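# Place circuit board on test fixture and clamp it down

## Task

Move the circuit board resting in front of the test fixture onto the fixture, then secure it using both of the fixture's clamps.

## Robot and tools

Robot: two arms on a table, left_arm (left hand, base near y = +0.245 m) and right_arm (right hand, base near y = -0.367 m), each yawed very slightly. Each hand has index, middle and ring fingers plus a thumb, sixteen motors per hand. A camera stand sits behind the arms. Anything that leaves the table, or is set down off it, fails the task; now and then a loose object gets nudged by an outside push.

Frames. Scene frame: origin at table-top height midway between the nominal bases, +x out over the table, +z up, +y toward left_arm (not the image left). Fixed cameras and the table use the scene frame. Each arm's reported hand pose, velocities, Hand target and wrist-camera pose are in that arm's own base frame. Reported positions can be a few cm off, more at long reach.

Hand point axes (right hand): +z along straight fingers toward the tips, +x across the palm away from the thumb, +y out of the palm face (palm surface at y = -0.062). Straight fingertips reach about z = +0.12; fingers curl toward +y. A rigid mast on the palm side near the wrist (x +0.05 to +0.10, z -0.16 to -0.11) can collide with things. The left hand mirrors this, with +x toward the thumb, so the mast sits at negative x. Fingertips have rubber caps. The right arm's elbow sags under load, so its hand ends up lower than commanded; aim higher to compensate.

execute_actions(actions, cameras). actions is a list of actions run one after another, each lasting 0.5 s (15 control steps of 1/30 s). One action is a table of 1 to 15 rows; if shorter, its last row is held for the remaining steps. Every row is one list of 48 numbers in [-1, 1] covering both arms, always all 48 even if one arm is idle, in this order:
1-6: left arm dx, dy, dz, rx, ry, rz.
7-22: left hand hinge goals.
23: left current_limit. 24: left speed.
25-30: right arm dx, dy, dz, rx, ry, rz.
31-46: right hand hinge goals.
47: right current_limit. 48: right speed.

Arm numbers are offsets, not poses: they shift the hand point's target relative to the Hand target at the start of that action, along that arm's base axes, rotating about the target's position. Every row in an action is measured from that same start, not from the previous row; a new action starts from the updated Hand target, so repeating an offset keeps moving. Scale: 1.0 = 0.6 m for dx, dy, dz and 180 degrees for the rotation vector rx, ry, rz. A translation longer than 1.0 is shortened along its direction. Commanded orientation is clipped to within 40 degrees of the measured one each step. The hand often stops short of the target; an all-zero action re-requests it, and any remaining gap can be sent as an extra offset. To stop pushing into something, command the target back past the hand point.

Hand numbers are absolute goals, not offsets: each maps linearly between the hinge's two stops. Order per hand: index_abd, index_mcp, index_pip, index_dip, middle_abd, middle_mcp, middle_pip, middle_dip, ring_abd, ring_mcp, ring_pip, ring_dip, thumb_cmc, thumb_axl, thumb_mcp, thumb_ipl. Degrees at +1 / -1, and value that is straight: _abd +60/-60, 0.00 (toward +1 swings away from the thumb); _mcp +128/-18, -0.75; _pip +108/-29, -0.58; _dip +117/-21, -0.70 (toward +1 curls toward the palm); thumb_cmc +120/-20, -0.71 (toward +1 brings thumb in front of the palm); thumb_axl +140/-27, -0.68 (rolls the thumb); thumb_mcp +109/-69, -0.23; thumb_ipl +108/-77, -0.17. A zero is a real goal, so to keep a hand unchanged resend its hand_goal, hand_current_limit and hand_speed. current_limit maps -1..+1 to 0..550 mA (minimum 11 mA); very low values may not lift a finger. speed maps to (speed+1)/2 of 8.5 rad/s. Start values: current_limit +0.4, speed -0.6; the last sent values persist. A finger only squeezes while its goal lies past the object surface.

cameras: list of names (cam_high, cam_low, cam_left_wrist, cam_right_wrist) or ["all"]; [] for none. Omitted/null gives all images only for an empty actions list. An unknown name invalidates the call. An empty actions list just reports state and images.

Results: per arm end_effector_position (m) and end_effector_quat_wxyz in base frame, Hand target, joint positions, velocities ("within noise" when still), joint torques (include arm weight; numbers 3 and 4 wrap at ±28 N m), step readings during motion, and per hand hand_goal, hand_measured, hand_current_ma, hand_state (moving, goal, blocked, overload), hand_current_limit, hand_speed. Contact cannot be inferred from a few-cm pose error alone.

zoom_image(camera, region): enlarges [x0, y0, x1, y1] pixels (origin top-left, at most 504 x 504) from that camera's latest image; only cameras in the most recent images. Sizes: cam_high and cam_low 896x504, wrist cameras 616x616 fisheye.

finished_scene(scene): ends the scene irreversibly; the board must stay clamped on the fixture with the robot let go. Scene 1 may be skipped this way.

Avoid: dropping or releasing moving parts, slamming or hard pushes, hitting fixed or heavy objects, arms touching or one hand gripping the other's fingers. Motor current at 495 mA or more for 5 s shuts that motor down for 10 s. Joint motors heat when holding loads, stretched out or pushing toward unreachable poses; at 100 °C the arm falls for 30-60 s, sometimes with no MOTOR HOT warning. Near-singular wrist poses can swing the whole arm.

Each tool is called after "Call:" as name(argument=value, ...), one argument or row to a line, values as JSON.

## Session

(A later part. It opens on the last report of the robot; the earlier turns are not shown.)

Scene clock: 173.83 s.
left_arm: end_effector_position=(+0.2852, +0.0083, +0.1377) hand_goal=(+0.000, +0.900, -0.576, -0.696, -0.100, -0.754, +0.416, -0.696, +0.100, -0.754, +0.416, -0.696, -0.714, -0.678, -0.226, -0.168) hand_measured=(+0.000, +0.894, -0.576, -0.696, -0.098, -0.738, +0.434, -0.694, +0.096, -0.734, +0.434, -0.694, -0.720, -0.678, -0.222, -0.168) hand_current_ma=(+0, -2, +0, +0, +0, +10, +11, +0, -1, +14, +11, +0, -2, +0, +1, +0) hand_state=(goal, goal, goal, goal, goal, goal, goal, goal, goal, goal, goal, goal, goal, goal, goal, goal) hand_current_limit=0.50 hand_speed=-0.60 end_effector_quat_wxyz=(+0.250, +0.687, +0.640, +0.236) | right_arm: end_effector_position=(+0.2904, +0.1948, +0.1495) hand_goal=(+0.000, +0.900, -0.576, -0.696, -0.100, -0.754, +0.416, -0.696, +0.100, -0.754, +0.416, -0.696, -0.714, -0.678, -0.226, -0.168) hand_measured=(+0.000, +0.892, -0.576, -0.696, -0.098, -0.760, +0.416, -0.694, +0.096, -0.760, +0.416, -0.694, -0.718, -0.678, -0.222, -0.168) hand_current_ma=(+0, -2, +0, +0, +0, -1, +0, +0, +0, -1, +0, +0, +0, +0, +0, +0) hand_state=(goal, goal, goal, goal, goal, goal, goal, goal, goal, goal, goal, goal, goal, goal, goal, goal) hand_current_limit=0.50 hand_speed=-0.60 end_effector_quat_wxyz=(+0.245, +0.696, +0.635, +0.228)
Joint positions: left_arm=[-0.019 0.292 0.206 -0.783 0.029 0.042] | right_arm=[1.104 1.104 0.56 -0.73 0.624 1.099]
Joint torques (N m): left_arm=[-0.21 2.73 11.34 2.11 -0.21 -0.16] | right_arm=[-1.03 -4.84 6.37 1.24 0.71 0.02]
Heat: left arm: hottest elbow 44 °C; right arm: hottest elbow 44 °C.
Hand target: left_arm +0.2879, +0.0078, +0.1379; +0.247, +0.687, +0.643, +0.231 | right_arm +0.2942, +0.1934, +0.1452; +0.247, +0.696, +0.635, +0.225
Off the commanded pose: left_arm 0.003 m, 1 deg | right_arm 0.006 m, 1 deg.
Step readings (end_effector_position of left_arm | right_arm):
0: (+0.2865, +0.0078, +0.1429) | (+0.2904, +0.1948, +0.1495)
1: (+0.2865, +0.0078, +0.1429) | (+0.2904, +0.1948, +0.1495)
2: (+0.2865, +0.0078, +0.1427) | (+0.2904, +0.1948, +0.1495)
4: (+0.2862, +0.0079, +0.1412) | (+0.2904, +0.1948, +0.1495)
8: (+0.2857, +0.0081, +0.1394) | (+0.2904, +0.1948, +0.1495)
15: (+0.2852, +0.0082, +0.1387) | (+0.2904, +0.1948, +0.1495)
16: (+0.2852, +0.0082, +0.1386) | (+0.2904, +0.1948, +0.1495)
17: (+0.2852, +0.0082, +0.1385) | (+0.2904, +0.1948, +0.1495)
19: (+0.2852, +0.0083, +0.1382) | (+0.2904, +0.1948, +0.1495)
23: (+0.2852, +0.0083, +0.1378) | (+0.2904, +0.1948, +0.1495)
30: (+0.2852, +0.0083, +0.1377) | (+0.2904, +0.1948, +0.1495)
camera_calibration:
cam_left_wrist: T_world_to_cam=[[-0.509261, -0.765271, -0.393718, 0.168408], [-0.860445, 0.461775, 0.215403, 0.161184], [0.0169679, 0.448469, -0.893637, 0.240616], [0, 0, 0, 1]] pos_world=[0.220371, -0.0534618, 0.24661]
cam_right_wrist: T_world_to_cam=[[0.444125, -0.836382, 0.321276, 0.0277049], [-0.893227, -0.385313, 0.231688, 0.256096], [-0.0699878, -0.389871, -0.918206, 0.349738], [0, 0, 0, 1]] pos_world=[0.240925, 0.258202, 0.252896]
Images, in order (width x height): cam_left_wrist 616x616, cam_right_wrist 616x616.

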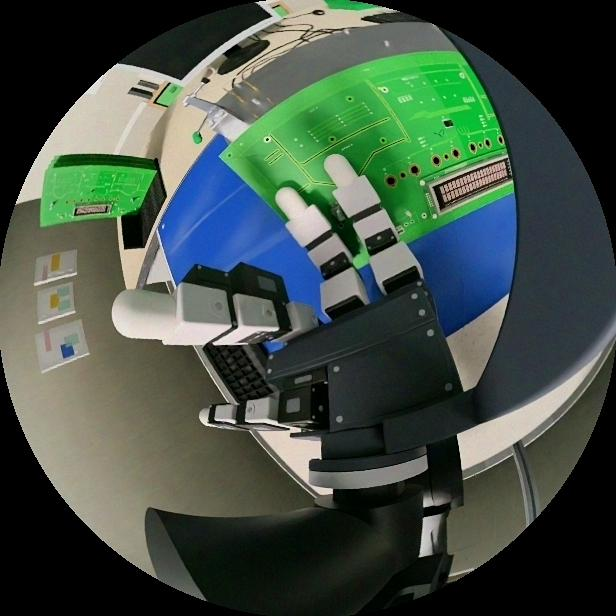

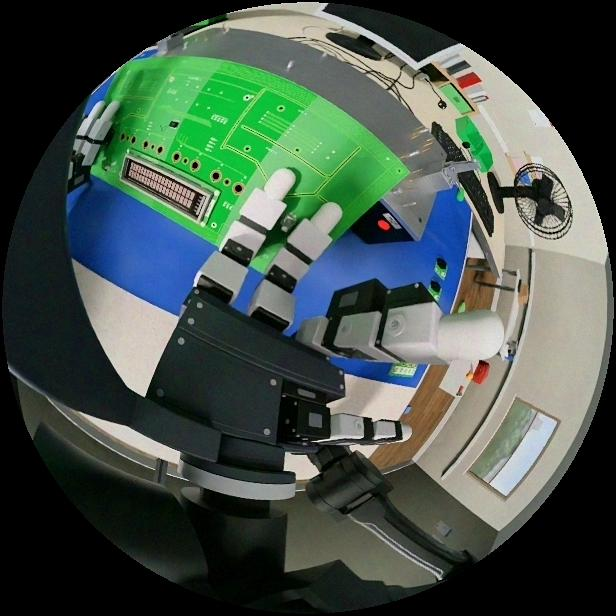

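Call:
execute_actions(
  actions=[
    [[-0.0012,0,0.0015,0,0,0,0,0.9,-0.576,-0.696,0.5,-0.754,0.416,-0.696,-0.5,-0.754,0.416,-0.696,-0.714,-0.678,-0.226,-0.168,0.75,-0.6,0,0,0,0,0,0,0,0.9,-0.576,-0.696,0.5,-0.754,0.416,-0.696,-0.5,-0.754,0.416,-0.696,-0.714,-0.678,-0.226,-0.168,0.75,-0.6]],
  ],
  cameras=["all"],
)

Call:
zoom_image(
  camera="cam_left_wrist",
  region=[260, 120, 420, 260],
)

Call:
zoom_image(
  camera="cam_right_wrist",
  region=[200, 120, 360, 260],
)

Scene clock: 176.57 s.
left_arm: end_effector_position=(+0.2853, +0.0071, +0.1373) hand_goal=(+0.000, +0.900, -0.576, -0.696, +0.500, -0.754, +0.416, -0.696, -0.500, -0.754, +0.416, -0.696, -0.714, -0.678, -0.226, -0.168) hand_measured=(+0.000, +0.894, -0.576, -0.696, +0.088, -0.738, +0.438, -0.694, -0.082, -0.736, +0.434, -0.694, -0.720, -0.678, -0.222, -0.168) hand_current_ma=(+0, -2, +0, +0, -481, +11, +16, +0, +481, +13, +12, +0, -2, +0, +1, +0) hand_state=(goal, goal, goal, goal, blocked, goal, blocked, goal, blocked, goal, goal, goal, goal, goal, goal, goal) hand_current_limit=0.75 hand_speed=-0.60 end_effector_quat_wxyz=(+0.251, +0.688, +0.639, +0.234) | right_arm: end_effector_position=(+0.2904, +0.1937, +0.1490) hand_goal=(+0.000, +0.900, -0.576, -0.696, +0.500, -0.754, +0.416, -0.696, -0.500, -0.754, +0.416, -0.696, -0.714, -0.678, -0.226, -0.168) hand_measured=(+0.000, +0.892, -0.576, -0.696, +0.078, -0.760, +0.418, -0.694, -0.092, -0.758, +0.418, -0.694, -0.718, -0.678, -0.222, -0.168) hand_current_ma=(+0, -2, +0, +0, -481, -1, +0, +0, +481, +0, +0, +0, +0, +0, +0, +0) hand_state=(goal, goal, goal, goal, blocked, goal, goal, goal, blocked, goal, goal, goal, goal, goal, goal, goal) hand_current_limit=0.75 hand_speed=-0.60 end_effector_quat_wxyz=(+0.246, +0.696, +0.635, +0.228)
Joint positions: left_arm=[-0.021 0.294 0.206 -0.783 0.032 0.042] | right_arm=[1.103 1.104 0.558 -0.73 0.625 1.099]
Joint torques (N m): left_arm=[-0.03 1.96 11.49 1.8 -0.32 -0.15] | right_arm=[-0.91 -4.6 6.39 1.44 0.62 0.04]
Heat: left arm: hottest elbow 44 °C; right arm: hottest elbow 43 °C.
Hand target: left_arm +0.2871, +0.0078, +0.1388; +0.247, +0.687, +0.643, +0.231 | right_arm +0.2942, +0.1935, +0.1454; +0.247, +0.696, +0.635, +0.225
Off the commanded pose: left_arm 0.003 m, 1 deg | right_arm 0.005 m, 0 deg.
Step readings (end_effector_position of left_arm | right_arm):
0: (+0.2852, +0.0083, +0.1377) | (+0.2904, +0.1948, +0.1495)
1: (+0.2852, +0.0083, +0.1377) | (+0.2904, +0.1948, +0.1495)
2: (+0.2852, +0.0083, +0.1377) | (+0.2904, +0.1948, +0.1495)
4: (+0.2852, +0.0082, +0.1374) | (+0.2904, +0.1948, +0.1495)
8: (+0.2853, +0.0071, +0.1373) | (+0.2904, +0.1937, +0.1490)
15: (+0.2853, +0.0071, +0.1373) | (+0.2904, +0.1937, +0.1490)
camera_calibration:
cam_left_wrist: T_world_to_cam=[[-0.513074, -0.76405, -0.391131, 0.168063], [-0.858167, 0.465894, 0.215621, 0.161214], [0.0174801, 0.446285, -0.89472, 0.240788], [0, 0, 0, 1]] pos_world=[0.220369, -0.0541602, 0.246411]
cam_right_wrist: T_world_to_cam=[[0.442333, -0.836506, 0.323418, 0.0270012], [-0.894086, -0.383002, 0.232208, 0.255563], [-0.0703734, -0.391877, -0.917322, 0.349144], [0, 0, 0, 1]] pos_world=[0.241122, 0.257289, 0.252202]

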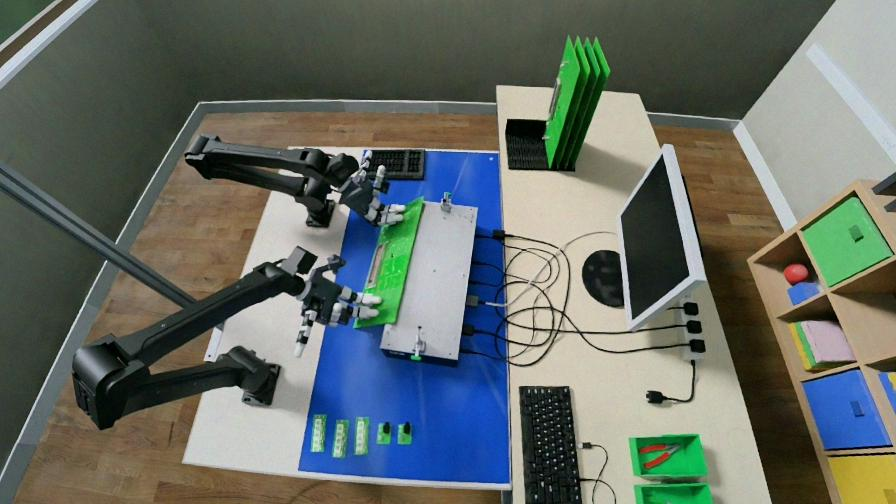

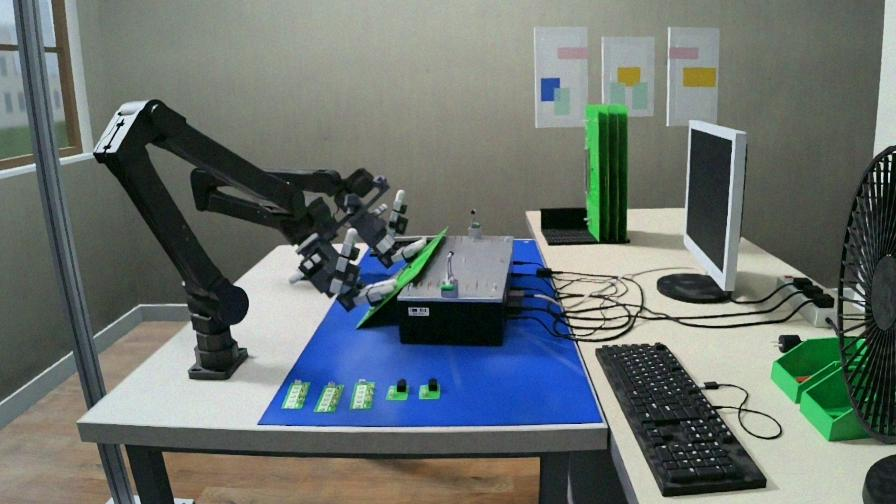

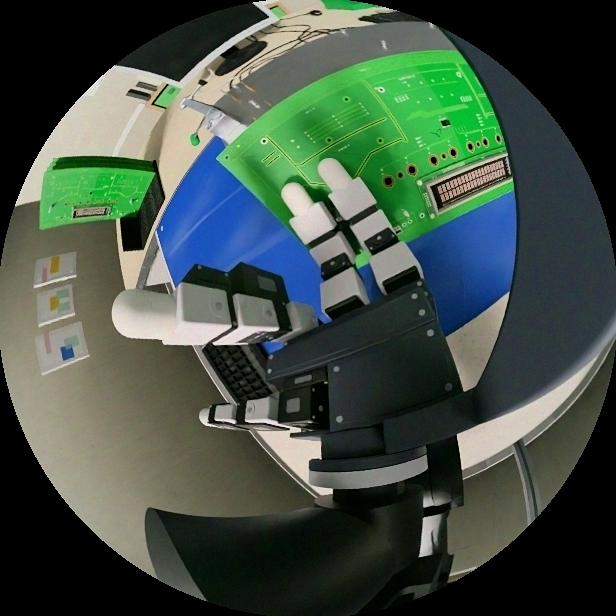

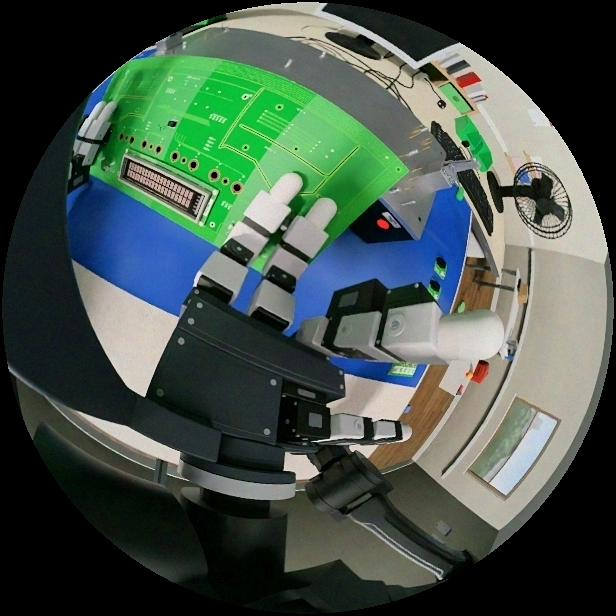

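Scaled by 3.150 from the camera's 616x616 image, which has a finer 880x880 frame.

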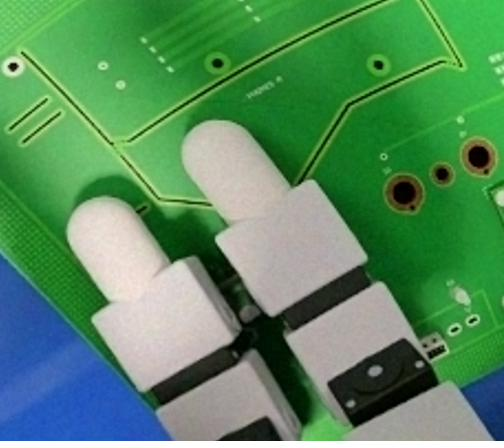

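Scaled by 3.150 from the camera's 616x616 image, which has a finer 880x880 frame.

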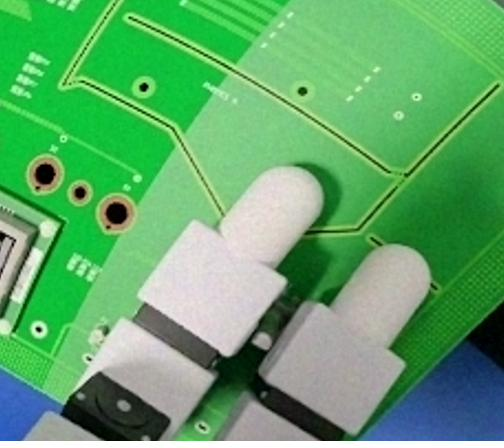

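Call:
execute_actions(
  actions=[
    [[0.0267,-0.0005,0.05,-0.0004,-0.0172,0,0,0.9,-0.576,-0.696,0.5,-0.754,0.416,-0.696,-0.5,-0.754,0.416,-0.696,-0.714,-0.678,-0.226,-0.168,0.77,-0.6,0.012,0.0238,0.05,0.0153,-0.0078,0,0,0.9,-0.576,-0.696,0.5,-0.754,0.416,-0.696,-0.5,-0.754,0.416,-0.696,-0.714,-0.678,-0.226,-0.168,0.77,-0.6]],
  ],
  cameras=[],
)

Scene clock: 181.33 s.
left_arm: end_effector_position=(+0.2885, +0.0070, +0.1414) hand_goal=(+0.000, +0.900, -0.576, -0.696, +0.500, -0.754, +0.416, -0.696, -0.500, -0.754, +0.416, -0.696, -0.714, -0.678, -0.226, -0.168) hand_measured=(+0.000, +0.894, -0.576, -0.696, +0.088, -0.762, +0.440, -0.694, -0.082, -0.760, +0.434, -0.694, -0.720, -0.678, -0.222, -0.168) hand_current_ma=(+0, -2, +0, +0, -487, -3, +17, +0, +487, -2, +12, +0, -2, +0, +1, +0) hand_state=(goal, goal, goal, goal, blocked, goal, blocked, goal, blocked, goal, goal, goal, goal, goal, goal, goal) hand_current_limit=0.77 hand_speed=-0.60 end_effector_quat_wxyz=(+0.249, +0.689, +0.640, +0.232) | right_arm: end_effector_position=(+0.2906, +0.1942, +0.1503) hand_goal=(+0.000, +0.900, -0.576, -0.696, +0.500, -0.754, +0.416, -0.696, -0.500, -0.754, +0.416, -0.696, -0.714, -0.678, -0.226, -0.168) hand_measured=(+0.000, +0.892, -0.576, -0.696, +0.080, -0.764, +0.416, -0.694, -0.092, -0.762, +0.416, -0.694, -0.718, -0.678, -0.222, -0.168) hand_current_ma=(+0, -2, +0, +0, -487, -2, +0, +0, +487, -1, +0, +0, +0, +0, +0, +0) hand_state=(goal, goal, goal, goal, blocked, goal, goal, goal, blocked, goal, goal, goal, goal, goal, goal, goal) hand_current_limit=0.77 hand_speed=-0.60 end_effector_quat_wxyz=(+0.246, +0.696, +0.636, +0.225)
Joint positions: left_arm=[-0.021 0.318 0.224 -0.783 0.032 0.042] | right_arm=[1.102 1.104 0.564 -0.739 0.623 1.099]
Joint torques (N m): left_arm=[-0.38 1.79 14.09 3.18 -0.34 -0.16] | right_arm=[-1.26 -6.53 10.8 0.47 0.76 0.07]
Heat: left arm: hottest elbow 44 °C; right arm: hottest elbow 43 °C.
Hand target: left_arm +0.3031, +0.0075, +0.1687; +0.264, +0.681, +0.636, +0.249 | right_arm +0.3014, +0.2077, +0.1753; +0.238, +0.699, +0.627, +0.248
Off the commanded pose: left_arm 0.031 m, 3 deg | right_arm 0.030 m, 3 deg.
Step readings (end_effector_position of left_arm | right_arm):
0: (+0.2853, +0.0071, +0.1373) | (+0.2904, +0.1937, +0.1490)
1: (+0.2853, +0.0071, +0.1373) | (+0.2904, +0.1937, +0.1490)
2: (+0.2853, +0.0071, +0.1374) | (+0.2904, +0.1937, +0.1490)
4: (+0.2859, +0.0071, +0.1381) | (+0.2904, +0.1936, +0.1490)
8: (+0.2877, +0.0070, +0.1407) | (+0.2904, +0.1941, +0.1496)
15: (+0.2885, +0.0070, +0.1415) | (+0.2906, +0.1942, +0.1504)
No camera images: "cameras" was empty.

Call:
execute_actions(
  actions=[
    [[-0.0208,0.0014,0.0267,0,0,0,0,0.9,-0.576,-0.696,0.5,-0.754,0.416,-0.696,-0.5,-0.754,0.416,-0.696,-0.714,-0.678,-0.226,-0.168,0.77,-0.6,-0.0207,0.0019,0.0267,0,0,0,0,0.9,-0.576,-0.696,0.5,-0.754,0.416,-0.696,-0.5,-0.754,0.416,-0.696,-0.714,-0.678,-0.226,-0.168,0.77,-0.6]],
  ],
  cameras=["all"],
)

Call:
zoom_image(
  camera="cam_low",
  region=[330, 200, 530, 350],
)

Scene clock: 183.20 s.
left_arm: end_effector_position=(+0.2832, +0.0067, +0.1433) hand_goal=(+0.000, +0.900, -0.576, -0.696, +0.500, -0.754, +0.416, -0.696, -0.500, -0.754, +0.416, -0.696, -0.714, -0.678, -0.226, -0.168) hand_measured=(+0.000, +0.894, -0.576, -0.696, +0.090, -0.762, +0.414, -0.694, -0.082, -0.762, +0.426, -0.694, -0.720, -0.678, -0.222, -0.168) hand_current_ma=(+0, -2, +0, +0, -487, -3, +0, +0, +487, -3, +4, +0, -2, +0, +1, +0) hand_state=(goal, goal, goal, goal, blocked, goal, goal, goal, blocked, goal, goal, goal, goal, goal, goal, goal) hand_current_limit=0.77 hand_speed=-0.60 end_effector_quat_wxyz=(+0.244, +0.691, +0.642, +0.225) | right_arm: end_effector_position=(+0.2848, +0.1944, +0.1626) hand_goal=(+0.000, +0.900, -0.576, -0.696, +0.500, -0.754, +0.416, -0.696, -0.500, -0.754, +0.416, -0.696, -0.714, -0.678, -0.226, -0.168) hand_measured=(+0.000, +0.892, -0.576, -0.696, +0.084, -0.776, +0.416, -0.694, -0.092, -0.770, +0.408, -0.694, -0.718, -0.678, -0.222, -0.168) hand_current_ma=(+0, -2, +0, +0, -487, -9, +0, +0, +487, -5, -1, +0, +0, +0, +0, +0) hand_state=(goal, goal, goal, goal, blocked, blocked, goal, goal, blocked, goal, goal, goal, goal, goal, goal, goal) hand_current_limit=0.77 hand_speed=-0.60 end_effector_quat_wxyz=(+0.246, +0.694, +0.641, +0.216)
Joint positions: left_arm=[-0.021 0.296 0.236 -0.834 0.035 0.042] | right_arm=[1.12 1.078 0.59 -0.821 0.622 1.115]
Joint torques (N m): left_arm=[0.5 -0.38 15.51 1.44 -0.27 -0.14] | right_arm=[0.67 -7.47 10.35 0.27 1.25 0.33]
Heat: left arm: hottest elbow 44 °C; right arm: hottest elbow 43 °C.
Hand target: left_arm +0.2907, +0.0083, +0.1849; +0.264, +0.680, +0.636, +0.249 | right_arm +0.2890, +0.2089, +0.1913; +0.238, +0.699, +0.627, +0.248
Off the commanded pose: left_arm 0.042 m, 4 deg | right_arm 0.032 m, 4 deg.
Step readings (end_effector_position of left_arm | right_arm):
0: (+0.2885, +0.0070, +0.1414) | (+0.2906, +0.1942, +0.1503)
1: (+0.2885, +0.0070, +0.1416) | (+0.2906, +0.1942, +0.1504)
2: (+0.2886, +0.0070, +0.1420) | (+0.2905, +0.1941, +0.1509)
4: (+0.2883, +0.0069, +0.1426) | (+0.2901, +0.1941, +0.1536)
8: (+0.2864, +0.0068, +0.1440) | (+0.2878, +0.1943, +0.1607)
15: (+0.2838, +0.0067, +0.1434) | (+0.2851, +0.1944, +0.1623)
camera_calibration:
cam_left_wrist: T_world_to_cam=[[-0.523419, -0.76376, -0.37776, 0.170122], [-0.852069, 0.467403, 0.235614, 0.153698], [-0.0033864, 0.445202, -0.895424, 0.252364], [0, 0, 0, 1]] pos_world=[0.220861, -0.0542598, 0.254024]
cam_right_wrist: T_world_to_cam=[[0.453108, -0.827513, 0.331536, 0.0196623], [-0.887553, -0.384004, 0.25454, 0.242401], [-0.0833238, -0.40959, -0.908457, 0.367214], [0, 0, 0, 1]] pos_world=[0.236832, 0.259761, 0.265378]

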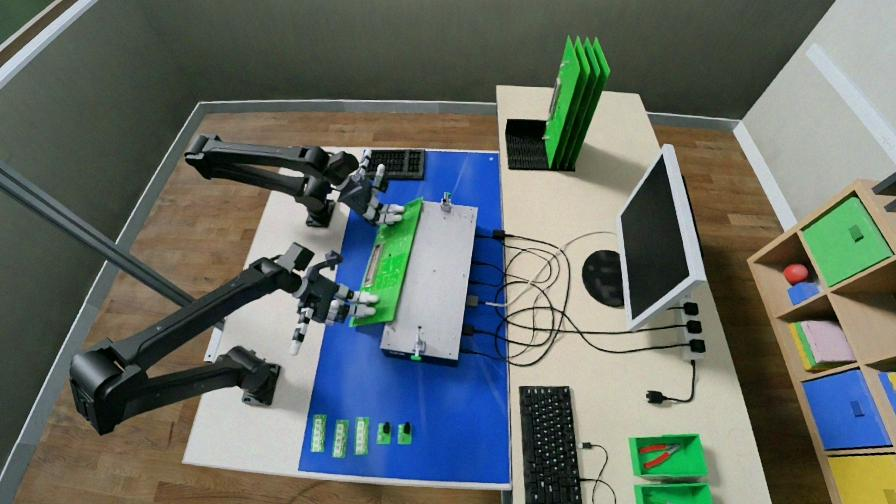

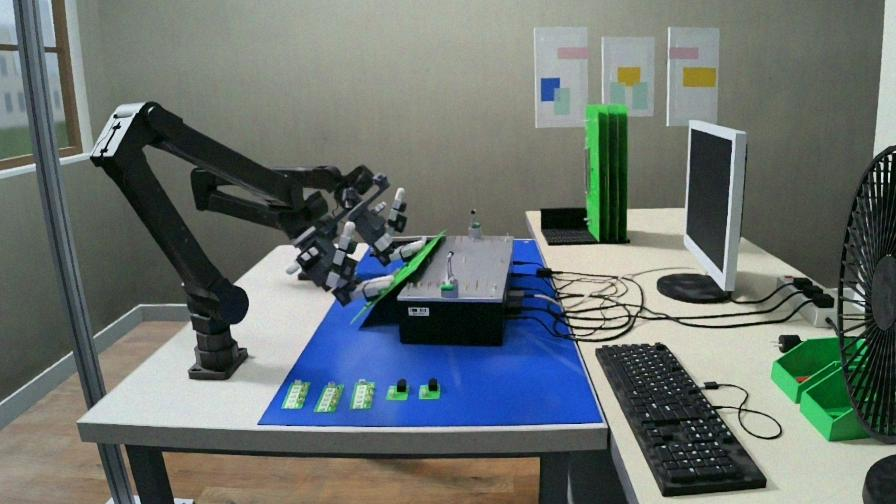

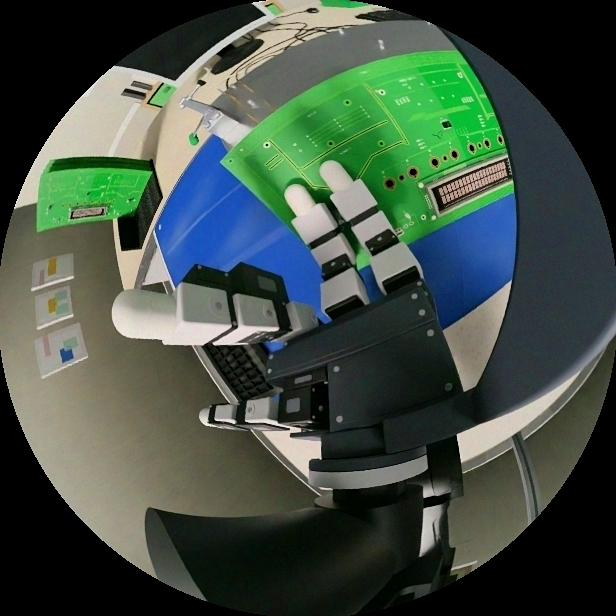

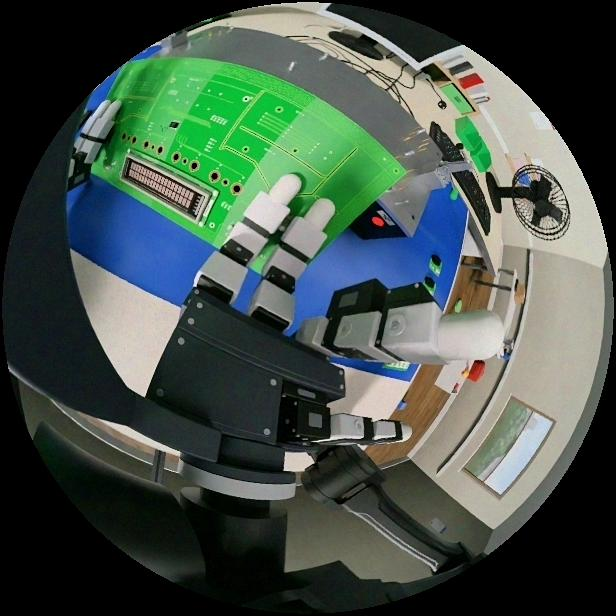

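Scaled by 2.520 from the camera's 896x504 image, which has a finer 1280x720 frame.

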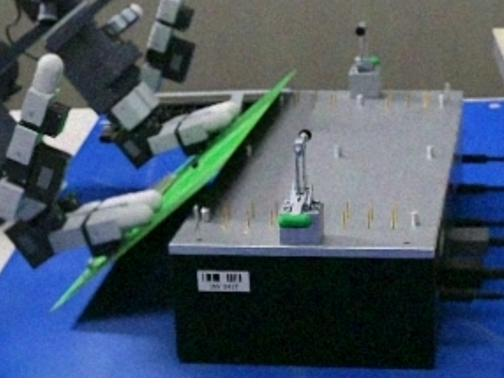

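Call:
execute_actions(
  actions=[
    [[-0.012,0.0008,0.03,0,0,0,0,0.9,-0.576,-0.696,0.5,-0.754,0.416,-0.696,-0.5,-0.754,0.416,-0.696,-0.714,-0.678,-0.226,-0.168,0.77,-0.6,-0.007,0.0006,0.008,0,0,0,0,0.9,-0.576,-0.696,0.5,-0.754,0.416,-0.696,-0.5,-0.754,0.416,-0.696,-0.714,-0.678,-0.226,-0.168,0.77,-0.6]],
  ],
  cameras=[],
)

Scene clock: 184.93 s.
left_arm: end_effector_position=(+0.2747, +0.0068, +0.1494) hand_goal=(+0.000, +0.900, -0.576, -0.696, +0.500, -0.754, +0.416, -0.696, -0.500, -0.754, +0.416, -0.696, -0.714, -0.678, -0.226, -0.168) hand_measured=(+0.000, +0.894, -0.576, -0.696, +0.090, -0.774, +0.408, -0.694, -0.082, -0.770, +0.412, -0.694, -0.720, -0.678, -0.222, -0.168) hand_current_ma=(+0, -2, +0, +0, -487, -16, -3, +0, +487, -10, -1, +0, -2, +0, +1, +0) hand_state=(goal, goal, goal, goal, blocked, blocked, goal, goal, blocked, goal, goal, goal, goal, goal, goal, goal) hand_current_limit=0.77 hand_speed=-0.60 end_effector_quat_wxyz=(+0.235, +0.695, +0.645, +0.216) | right_arm: end_effector_position=(+0.2808, +0.1945, +0.1672) hand_goal=(+0.000, +0.900, -0.576, -0.696, +0.500, -0.754, +0.416, -0.696, -0.500, -0.754, +0.416, -0.696, -0.714, -0.678, -0.226, -0.168) hand_measured=(+0.000, +0.892, -0.576, -0.696, +0.084, -0.776, +0.410, -0.694, -0.092, -0.774, +0.408, -0.694, -0.718, -0.678, -0.222, -0.168) hand_current_ma=(+0, -2, +0, +0, -487, -9, -1, +0, +487, -7, -1, +0, +0, +0, +0, +0) hand_state=(goal, goal, goal, goal, blocked, blocked, goal, goal, blocked, goal, goal, goal, goal, goal, goal, goal) hand_current_limit=0.77 hand_speed=-0.60 end_effector_quat_wxyz=(+0.247, +0.694, +0.641, +0.216)
Joint positions: left_arm=[-0.021 0.265 0.265 -0.922 0.035 0.042] | right_arm=[1.135 1.068 0.598 -0.851 0.627 1.133]
Joint torques (N m): left_arm=[0.5 -0.62 16.51 1.84 -0.23 -0.09] | right_arm=[1.14 -7.71 10.5 0.13 1.26 0.33]
Heat: left arm: hottest elbow 44 °C; right arm: hottest elbow 43 °C.
Hand target: left_arm +0.2834, +0.0088, +0.2028; +0.264, +0.680, +0.636, +0.249 | right_arm +0.2848, +0.2093, +0.1961; +0.238, +0.699, +0.627, +0.248
Off the commanded pose: left_arm 0.054 m, 5 deg | right_arm 0.033 m, 4 deg.
Step readings (end_effector_position of left_arm | right_arm):
0: (+0.2832, +0.0067, +0.1432) | (+0.2848, +0.1944, +0.1626)
1: (+0.2832, +0.0067, +0.1433) | (+0.2848, +0.1943, +0.1626)
2: (+0.2827, +0.0067, +0.1435) | (+0.2846, +0.1943, +0.1626)
4: (+0.2809, +0.0066, +0.1439) | (+0.2836, +0.1946, +0.1636)
8: (+0.2780, +0.0067, +0.1459) | (+0.2818, +0.1947, +0.1659)
15: (+0.2757, +0.0067, +0.1499) | (+0.2810, +0.1946, +0.1673)
No camera images: "cameras" was empty.

Call:
execute_actions(
  actions=[
    [[-0.01,0.0007,0.033,0,0,0,0,0.9,-0.576,-0.696,0.5,-0.754,0.416,-0.696,-0.5,-0.754,0.416,-0.696,-0.714,-0.678,-0.226,-0.168,0.77,-0.6,-0.012,0.0011,0.018,0,0,0,0,0.9,-0.576,-0.696,0.5,-0.754,0.416,-0.696,-0.5,-0.754,0.416,-0.696,-0.714,-0.678,-0.226,-0.168,0.77,-0.6]],
  ],
  cameras=["all"],
)

Call:
zoom_image(
  camera="cam_low",
  region=[330, 200, 530, 350],
)

Scene clock: 187.10 s.
left_arm: end_effector_position=(+0.2710, +0.0072, +0.1709) hand_goal=(+0.000, +0.900, -0.576, -0.696, +0.500, -0.754, +0.416, -0.696, -0.500, -0.754, +0.416, -0.696, -0.714, -0.678, -0.226, -0.168) hand_measured=(+0.000, +0.894, -0.576, -0.696, +0.090, -0.776, +0.408, -0.694, -0.082, -0.772, +0.408, -0.694, -0.720, -0.678, -0.222, -0.168) hand_current_ma=(+0, -2, +0, +0, -487, -17, -3, +0, +487, -12, -2, +0, -2, +0, +1, +0) hand_state=(goal, goal, goal, goal, blocked, blocked, goal, goal, blocked, goal, goal, goal, goal, goal, goal, goal) hand_current_limit=0.77 hand_speed=-0.60 end_effector_quat_wxyz=(+0.235, +0.694, +0.645, +0.217) | right_arm: end_effector_position=(+0.2743, +0.1954, +0.1788) hand_goal=(+0.000, +0.900, -0.576, -0.696, +0.500, -0.754, +0.416, -0.696, -0.500, -0.754, +0.416, -0.696, -0.714, -0.678, -0.226, -0.168) hand_measured=(+0.000, +0.892, -0.576, -0.696, +0.084, -0.776, +0.410, -0.694, -0.092, -0.774, +0.412, -0.694, -0.718, -0.678, -0.222, -0.168) hand_current_ma=(+0, -2, +0, +0, -487, -9, -1, +0, +487, -8, +0, +0, +0, +0, +0, +0) hand_state=(goal, goal, goal, goal, blocked, blocked, goal, goal, blocked, goal, goal, goal, goal, goal, goal, goal) hand_current_limit=0.77 hand_speed=-0.60 end_effector_quat_wxyz=(+0.248, +0.694, +0.640, +0.217)
Joint positions: left_arm=[-0.021 0.247 0.319 -0.992 0.034 0.042] | right_arm=[1.16 1.048 0.618 -0.908 0.636 1.164]
Joint torques (N m): left_arm=[0.56 -0.67 16.39 1.89 -0.09 -0.12] | right_arm=[0.09 -6.59 10.71 0.17 1.23 0.21]
Heat: left arm: hottest elbow 45 °C; right arm: hottest elbow 43 °C.
Hand target: left_arm +0.2774, +0.0092, +0.2226; +0.264, +0.680, +0.636, +0.249 | right_arm +0.2776, +0.2099, +0.2069; +0.238, +0.699, +0.627, +0.248
Off the commanded pose: left_arm 0.052 m, 5 deg | right_arm 0.032 m, 4 deg.
Step readings (end_effector_position of left_arm | right_arm):
0: (+0.2747, +0.0068, +0.1494) | (+0.2808, +0.1945, +0.1672)
1: (+0.2747, +0.0068, +0.1496) | (+0.2807, +0.1944, +0.1672)
2: (+0.2742, +0.0068, +0.1497) | (+0.2804, +0.1944, +0.1677)
4: (+0.2730, +0.0068, +0.1518) | (+0.2788, +0.1950, +0.1699)
8: (+0.2729, +0.0070, +0.1635) | (+0.2760, +0.1954, +0.1757)
15: (+0.2720, +0.0071, +0.1723) | (+0.2749, +0.1955, +0.1789)
camera_calibration:
cam_left_wrist: T_world_to_cam=[[-0.532571, -0.763572, -0.365139, 0.174774], [-0.845956, 0.46648, 0.258369, 0.13103], [-0.026953, 0.446491, -0.894382, 0.283073], [0, 0, 0, 1]] pos_world=[0.211555, -0.0540598, 0.283138]
cam_right_wrist: T_world_to_cam=[[0.45057, -0.827607, 0.334745, 0.01999], [-0.889085, -0.382086, 0.252066, 0.229808], [-0.0807102, -0.41119, -0.907969, 0.380847], [0, 0, 0, 1]] pos_world=[0.22605, 0.260951, 0.281179]

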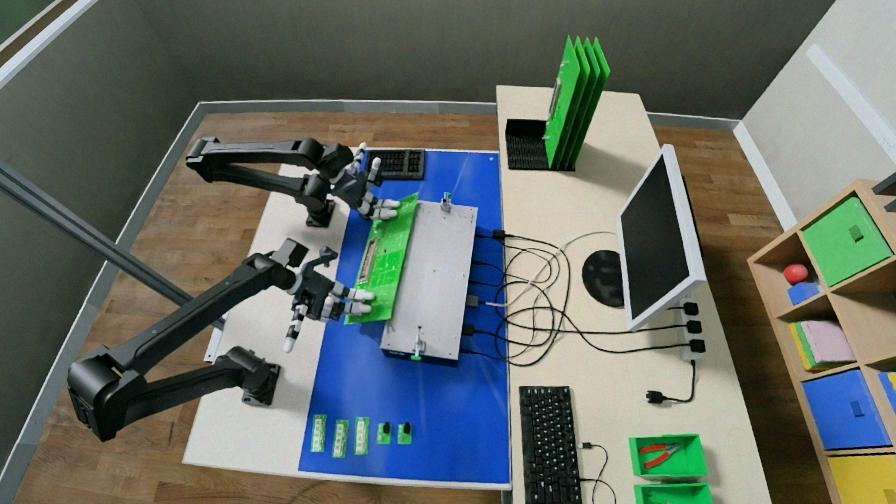

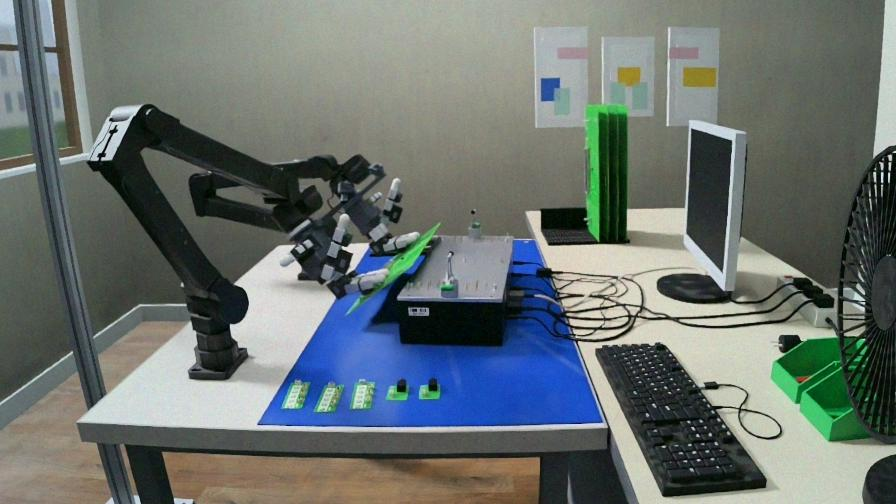

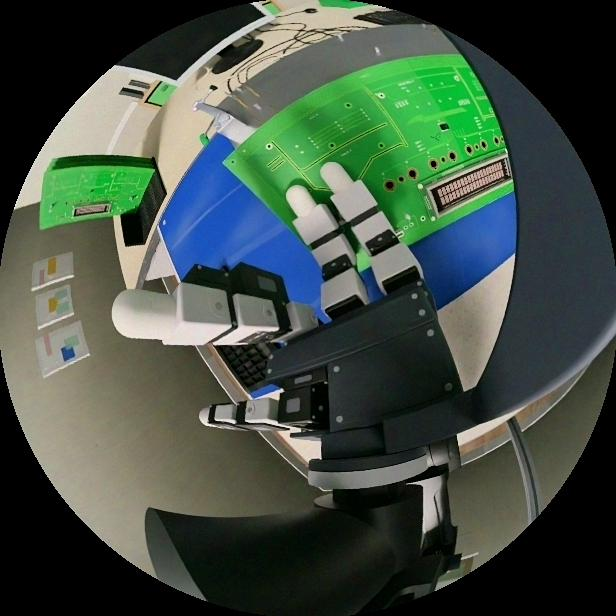

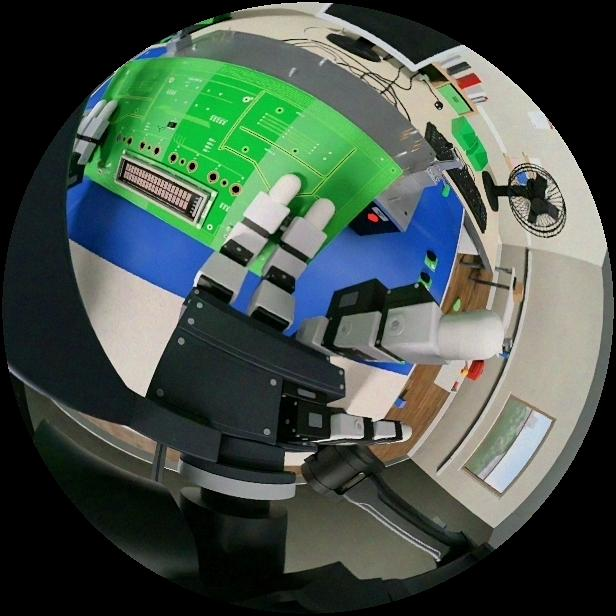

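Scaled by 2.520 from the camera's 896x504 image, which has a finer 1280x720 frame.

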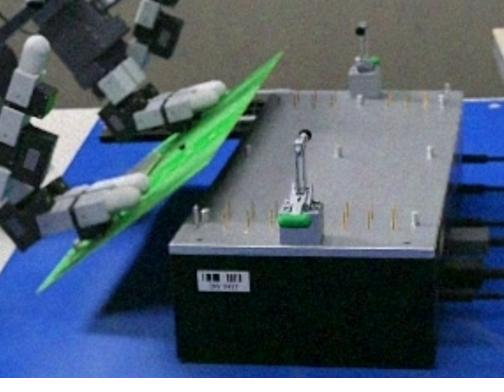

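Call:
execute_actions(
  actions=[
    [[0.0161,-0.001,0.0202,0.0023,0.036,0,0,0.9,-0.576,-0.696,0.5,-0.754,0.416,-0.696,-0.5,-0.754,0.416,-0.696,-0.714,-0.678,-0.226,-0.168,0.77,-0.6,0.0161,-0.0015,0.0202,0.0033,0.036,0,0,0.9,-0.576,-0.696,0.5,-0.754,0.416,-0.696,-0.5,-0.754,0.416,-0.696,-0.714,-0.678,-0.226,-0.168,0.77,-0.6]],
    [[0.0161,-0.001,0.0202,0.0023,0.036,0,0,0.9,-0.576,-0.696,0.5,-0.754,0.416,-0.696,-0.5,-0.754,0.416,-0.696,-0.714,-0.678,-0.226,-0.168,0.77,-0.6,0.0161,-0.0015,0.0202,0.0033,0.036,0,0,0.9,-0.576,-0.696,0.5,-0.754,0.416,-0.696,-0.5,-0.754,0.416,-0.696,-0.714,-0.678,-0.226,-0.168,0.77,-0.6]],
  ],
  cameras=["cam_low"],
)

Scene clock: 189.97 s.
left_arm: end_effector_position=(+0.2852, +0.0099, +0.2044) hand_goal=(+0.000, +0.900, -0.576, -0.696, +0.500, -0.754, +0.416, -0.696, -0.500, -0.754, +0.416, -0.696, -0.714, -0.678, -0.226, -0.168) hand_measured=(+0.000, +0.894, -0.576, -0.696, +0.090, -0.776, +0.408, -0.694, -0.082, -0.776, +0.408, -0.694, -0.720, -0.678, -0.222, -0.168) hand_current_ma=(+0, -2, +0, +0, -487, -17, -3, +0, +487, -17, -2, +0, -2, +0, +1, +0) hand_state=(goal, goal, goal, goal, blocked, blocked, goal, goal, blocked, blocked, goal, goal, goal, goal, goal, goal) hand_current_limit=0.77 hand_speed=-0.60 end_effector_quat_wxyz=(+0.160, +0.712, +0.666, +0.152) | right_arm: end_effector_position=(+0.2853, +0.1973, +0.2048) hand_goal=(+0.000, +0.900, -0.576, -0.696, +0.500, -0.754, +0.416, -0.696, -0.500, -0.754, +0.416, -0.696, -0.714, -0.678, -0.226, -0.168) hand_measured=(+0.000, +0.892, -0.576, -0.696, +0.084, -0.774, +0.410, -0.694, -0.092, -0.774, +0.414, -0.694, -0.720, -0.678, -0.222, -0.168) hand_current_ma=(+0, -2, +0, +0, -487, -8, -1, +0, +487, -8, +0, +0, -1, +0, +0, +0) hand_state=(goal, goal, goal, goal, blocked, blocked, goal, goal, blocked, goal, goal, goal, goal, goal, goal, goal) hand_current_limit=0.77 hand_speed=-0.60 end_effector_quat_wxyz=(+0.163, +0.724, +0.653, +0.152)
Joint positions: left_arm=[-0.021 0.489 0.549 -1.186 0.016 0.042] | right_arm=[1.046 1.032 0.784 -1.121 0.404 1.106]
Joint torques (N m): left_arm=[-0.15 -1.03 15.83 1.37 -0.01 -0.16] | right_arm=[-0.5 -5.54 11.59 0.29 0.74 0]
Heat: left arm: hottest elbow 45 °C; right arm: hottest elbow 44 °C.
Hand target: left_arm +0.2967, +0.0081, +0.2468; +0.186, +0.706, +0.660, +0.175 | right_arm +0.2969, +0.2081, +0.2312; +0.158, +0.725, +0.647, +0.174
Off the commanded pose: left_arm 0.044 m, 4 deg | right_arm 0.031 m, 3 deg.
Step readings (end_effector_position of left_arm | right_arm):
0: (+0.2710, +0.0072, +0.1709) | (+0.2743, +0.1953, +0.1788)
1: (+0.2709, +0.0072, +0.1711) | (+0.2742, +0.1955, +0.1786)
2: (+0.2704, +0.0074, +0.1715) | (+0.2730, +0.1965, +0.1773)
4: (+0.2701, +0.0082, +0.1731) | (+0.2708, +0.1979, +0.1758)
8: (+0.2759, +0.0086, +0.1836) | (+0.2742, +0.1980, +0.1853)
15: (+0.2781, +0.0089, +0.1928) | (+0.2771, +0.1979, +0.1914)
16: (+0.2777, +0.0090, +0.1920) | (+0.2768, +0.1980, +0.1910)
17: (+0.2770, +0.0091, +0.1915) | (+0.2760, +0.1982, +0.1895)
19: (+0.2768, +0.0092, +0.1907) | (+0.2755, +0.1979, +0.1884)
23: (+0.2839, +0.0094, +0.1982) | (+0.2829, +0.1967, +0.1997)
30: (+0.2862, +0.0098, +0.2057) | (+0.2856, +0.1971, +0.2053)
Images, in order (width x height): cam_low 896x504.

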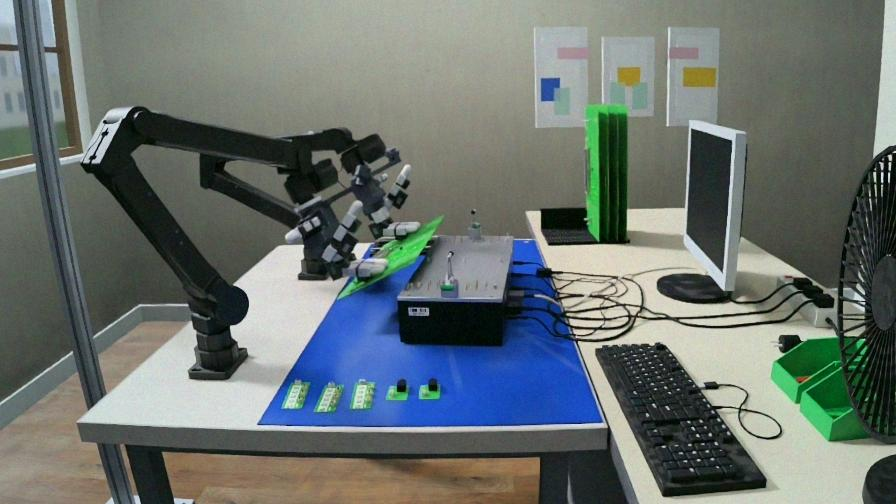

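Call:
zoom_image(
  camera="cam_low",
  region=[320, 190, 520, 340],
)

Scaled by 2.520 from the camera's 896x504 image, which has a finer 1280x720 frame.

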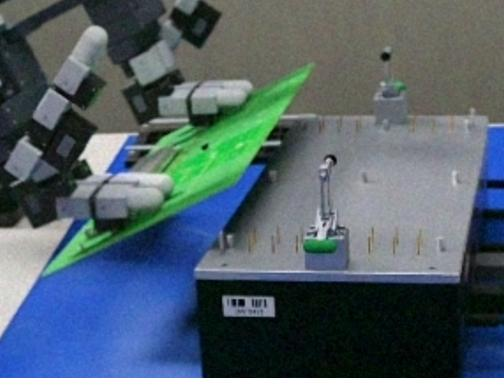

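Call:
execute_actions(
  actions=[
    [[0.0183,-0.0012,0.005,0.0023,0.036,0,0,0.9,-0.576,-0.696,0.5,-0.754,0.416,-0.696,-0.5,-0.754,0.416,-0.696,-0.714,-0.678,-0.226,-0.168,0.77,-0.6,0.02,-0.0019,0.0142,0.0033,0.036,0,0,0.9,-0.576,-0.696,0.5,-0.754,0.416,-0.696,-0.5,-0.754,0.416,-0.696,-0.714,-0.678,-0.226,-0.168,0.77,-0.6]],
    [[0.0183,-0.0012,0.005,0.0023,0.036,0,0,0.9,-0.576,-0.696,0.5,-0.754,0.416,-0.696,-0.5,-0.754,0.416,-0.696,-0.714,-0.678,-0.226,-0.168,0.77,-0.6,0.02,-0.0019,0.0142,0.0033,0.036,0,0,0.9,-0.576,-0.696,0.5,-0.754,0.416,-0.696,-0.5,-0.754,0.416,-0.696,-0.714,-0.678,-0.226,-0.168,0.77,-0.6]],
  ],
  cameras=["cam_low"],
)

Call:
zoom_image(
  camera="cam_low",
  region=[320, 190, 520, 340],
)

Scene clock: 193.97 s.
left_arm: end_effector_position=(+0.3047, +0.0092, +0.2154) hand_goal=(+0.000, +0.900, -0.576, -0.696, +0.500, -0.754, +0.416, -0.696, -0.500, -0.754, +0.416, -0.696, -0.714, -0.678, -0.226, -0.168) hand_measured=(+0.000, +0.894, -0.576, -0.696, +0.090, -0.776, +0.408, -0.694, -0.082, -0.774, +0.410, -0.694, -0.720, -0.678, -0.222, -0.168) hand_current_ma=(+0, -2, +0, +0, -487, -17, -3, +0, +487, -14, -2, +0, -2, +0, +1, +0) hand_state=(goal, goal, goal, goal, blocked, blocked, goal, goal, blocked, goal, goal, goal, goal, goal, goal, goal) hand_current_limit=0.77 hand_speed=-0.60 end_effector_quat_wxyz=(+0.080, +0.727, +0.678, +0.078) | right_arm: end_effector_position=(+0.3074, +0.1949, +0.2228) hand_goal=(+0.000, +0.900, -0.576, -0.696, +0.500, -0.754, +0.416, -0.696, -0.500, -0.754, +0.416, -0.696, -0.714, -0.678, -0.226, -0.168) hand_measured=(+0.000, +0.892, -0.576, -0.696, +0.084, -0.768, +0.412, -0.694, -0.092, -0.772, +0.414, -0.694, -0.720, -0.678, -0.222, -0.168) hand_current_ma=(+0, -2, +0, +0, -487, -4, +0, +0, +487, -6, +0, +0, -1, +0, +0, +0) hand_state=(goal, goal, goal, goal, blocked, goal, goal, goal, blocked, goal, goal, goal, goal, goal, goal, goal) hand_current_limit=0.77 hand_speed=-0.60 end_effector_quat_wxyz=(+0.080, +0.743, +0.661, +0.075)
Joint positions: left_arm=[-0.029 0.727 0.74 -1.361 0.005 0.041] | right_arm=[0.883 1.101 0.965 -1.31 0.182 0.989]
Joint torques (N m): left_arm=[-0.38 -3.25 15.19 0.73 0.04 -0.2] | right_arm=[-0.79 -5.6 12.1 0.2 0.41 0]
Heat: left arm: hottest elbow 45 °C; right arm: hottest elbow 44 °C.
Hand target: left_arm +0.3188, +0.0066, +0.2529; +0.105, +0.723, +0.676, +0.099 | right_arm +0.3210, +0.2058, +0.2481; +0.077, +0.742, +0.659, +0.098
Off the commanded pose: left_arm 0.040 m, 4 deg | right_arm 0.031 m, 3 deg.
Step readings (end_effector_position of left_arm | right_arm):
0: (+0.2852, +0.0099, +0.2044) | (+0.2853, +0.1973, +0.2049)
1: (+0.2852, +0.0099, +0.2045) | (+0.2852, +0.1974, +0.2048)
2: (+0.2849, +0.0101, +0.2045) | (+0.2843, +0.1975, +0.2035)
4: (+0.2854, +0.0102, +0.2042) | (+0.2841, +0.1971, +0.2027)
8: (+0.2939, +0.0091, +0.2077) | (+0.2933, +0.1944, +0.2134)
15: (+0.2954, +0.0096, +0.2099) | (+0.2962, +0.1953, +0.2162)
16: (+0.2951, +0.0097, +0.2096) | (+0.2960, +0.1956, +0.2153)
17: (+0.2946, +0.0099, +0.2094) | (+0.2951, +0.1958, +0.2138)
19: (+0.2945, +0.0101, +0.2095) | (+0.2946, +0.1960, +0.2122)
23: (+0.3041, +0.0090, +0.2141) | (+0.3046, +0.1939, +0.2204)
30: (+0.3057, +0.0092, +0.2159) | (+0.3075, +0.1941, +0.2247)
Images, in order (width x height): cam_low 896x504.

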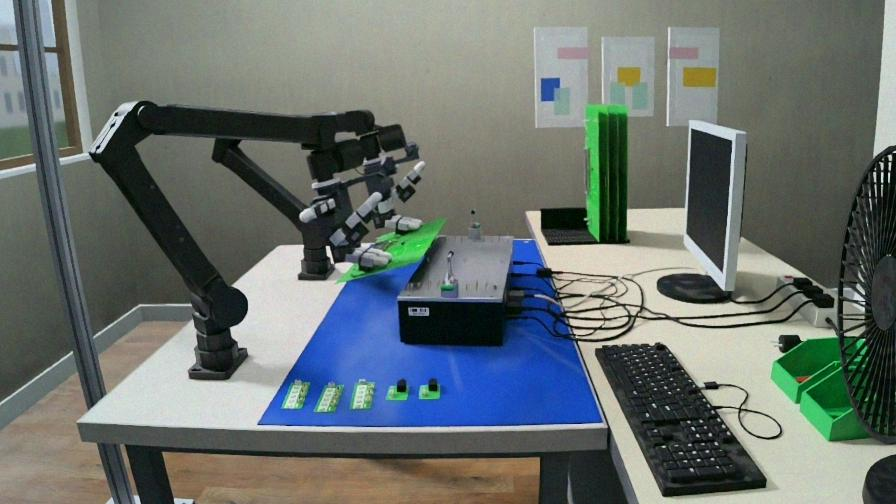

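Scaled by 2.520 from the camera's 896x504 image, which has a finer 1280x720 frame.

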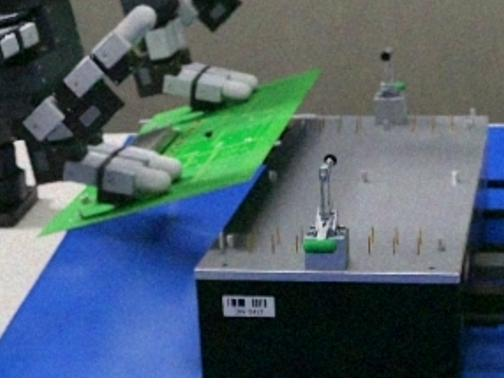

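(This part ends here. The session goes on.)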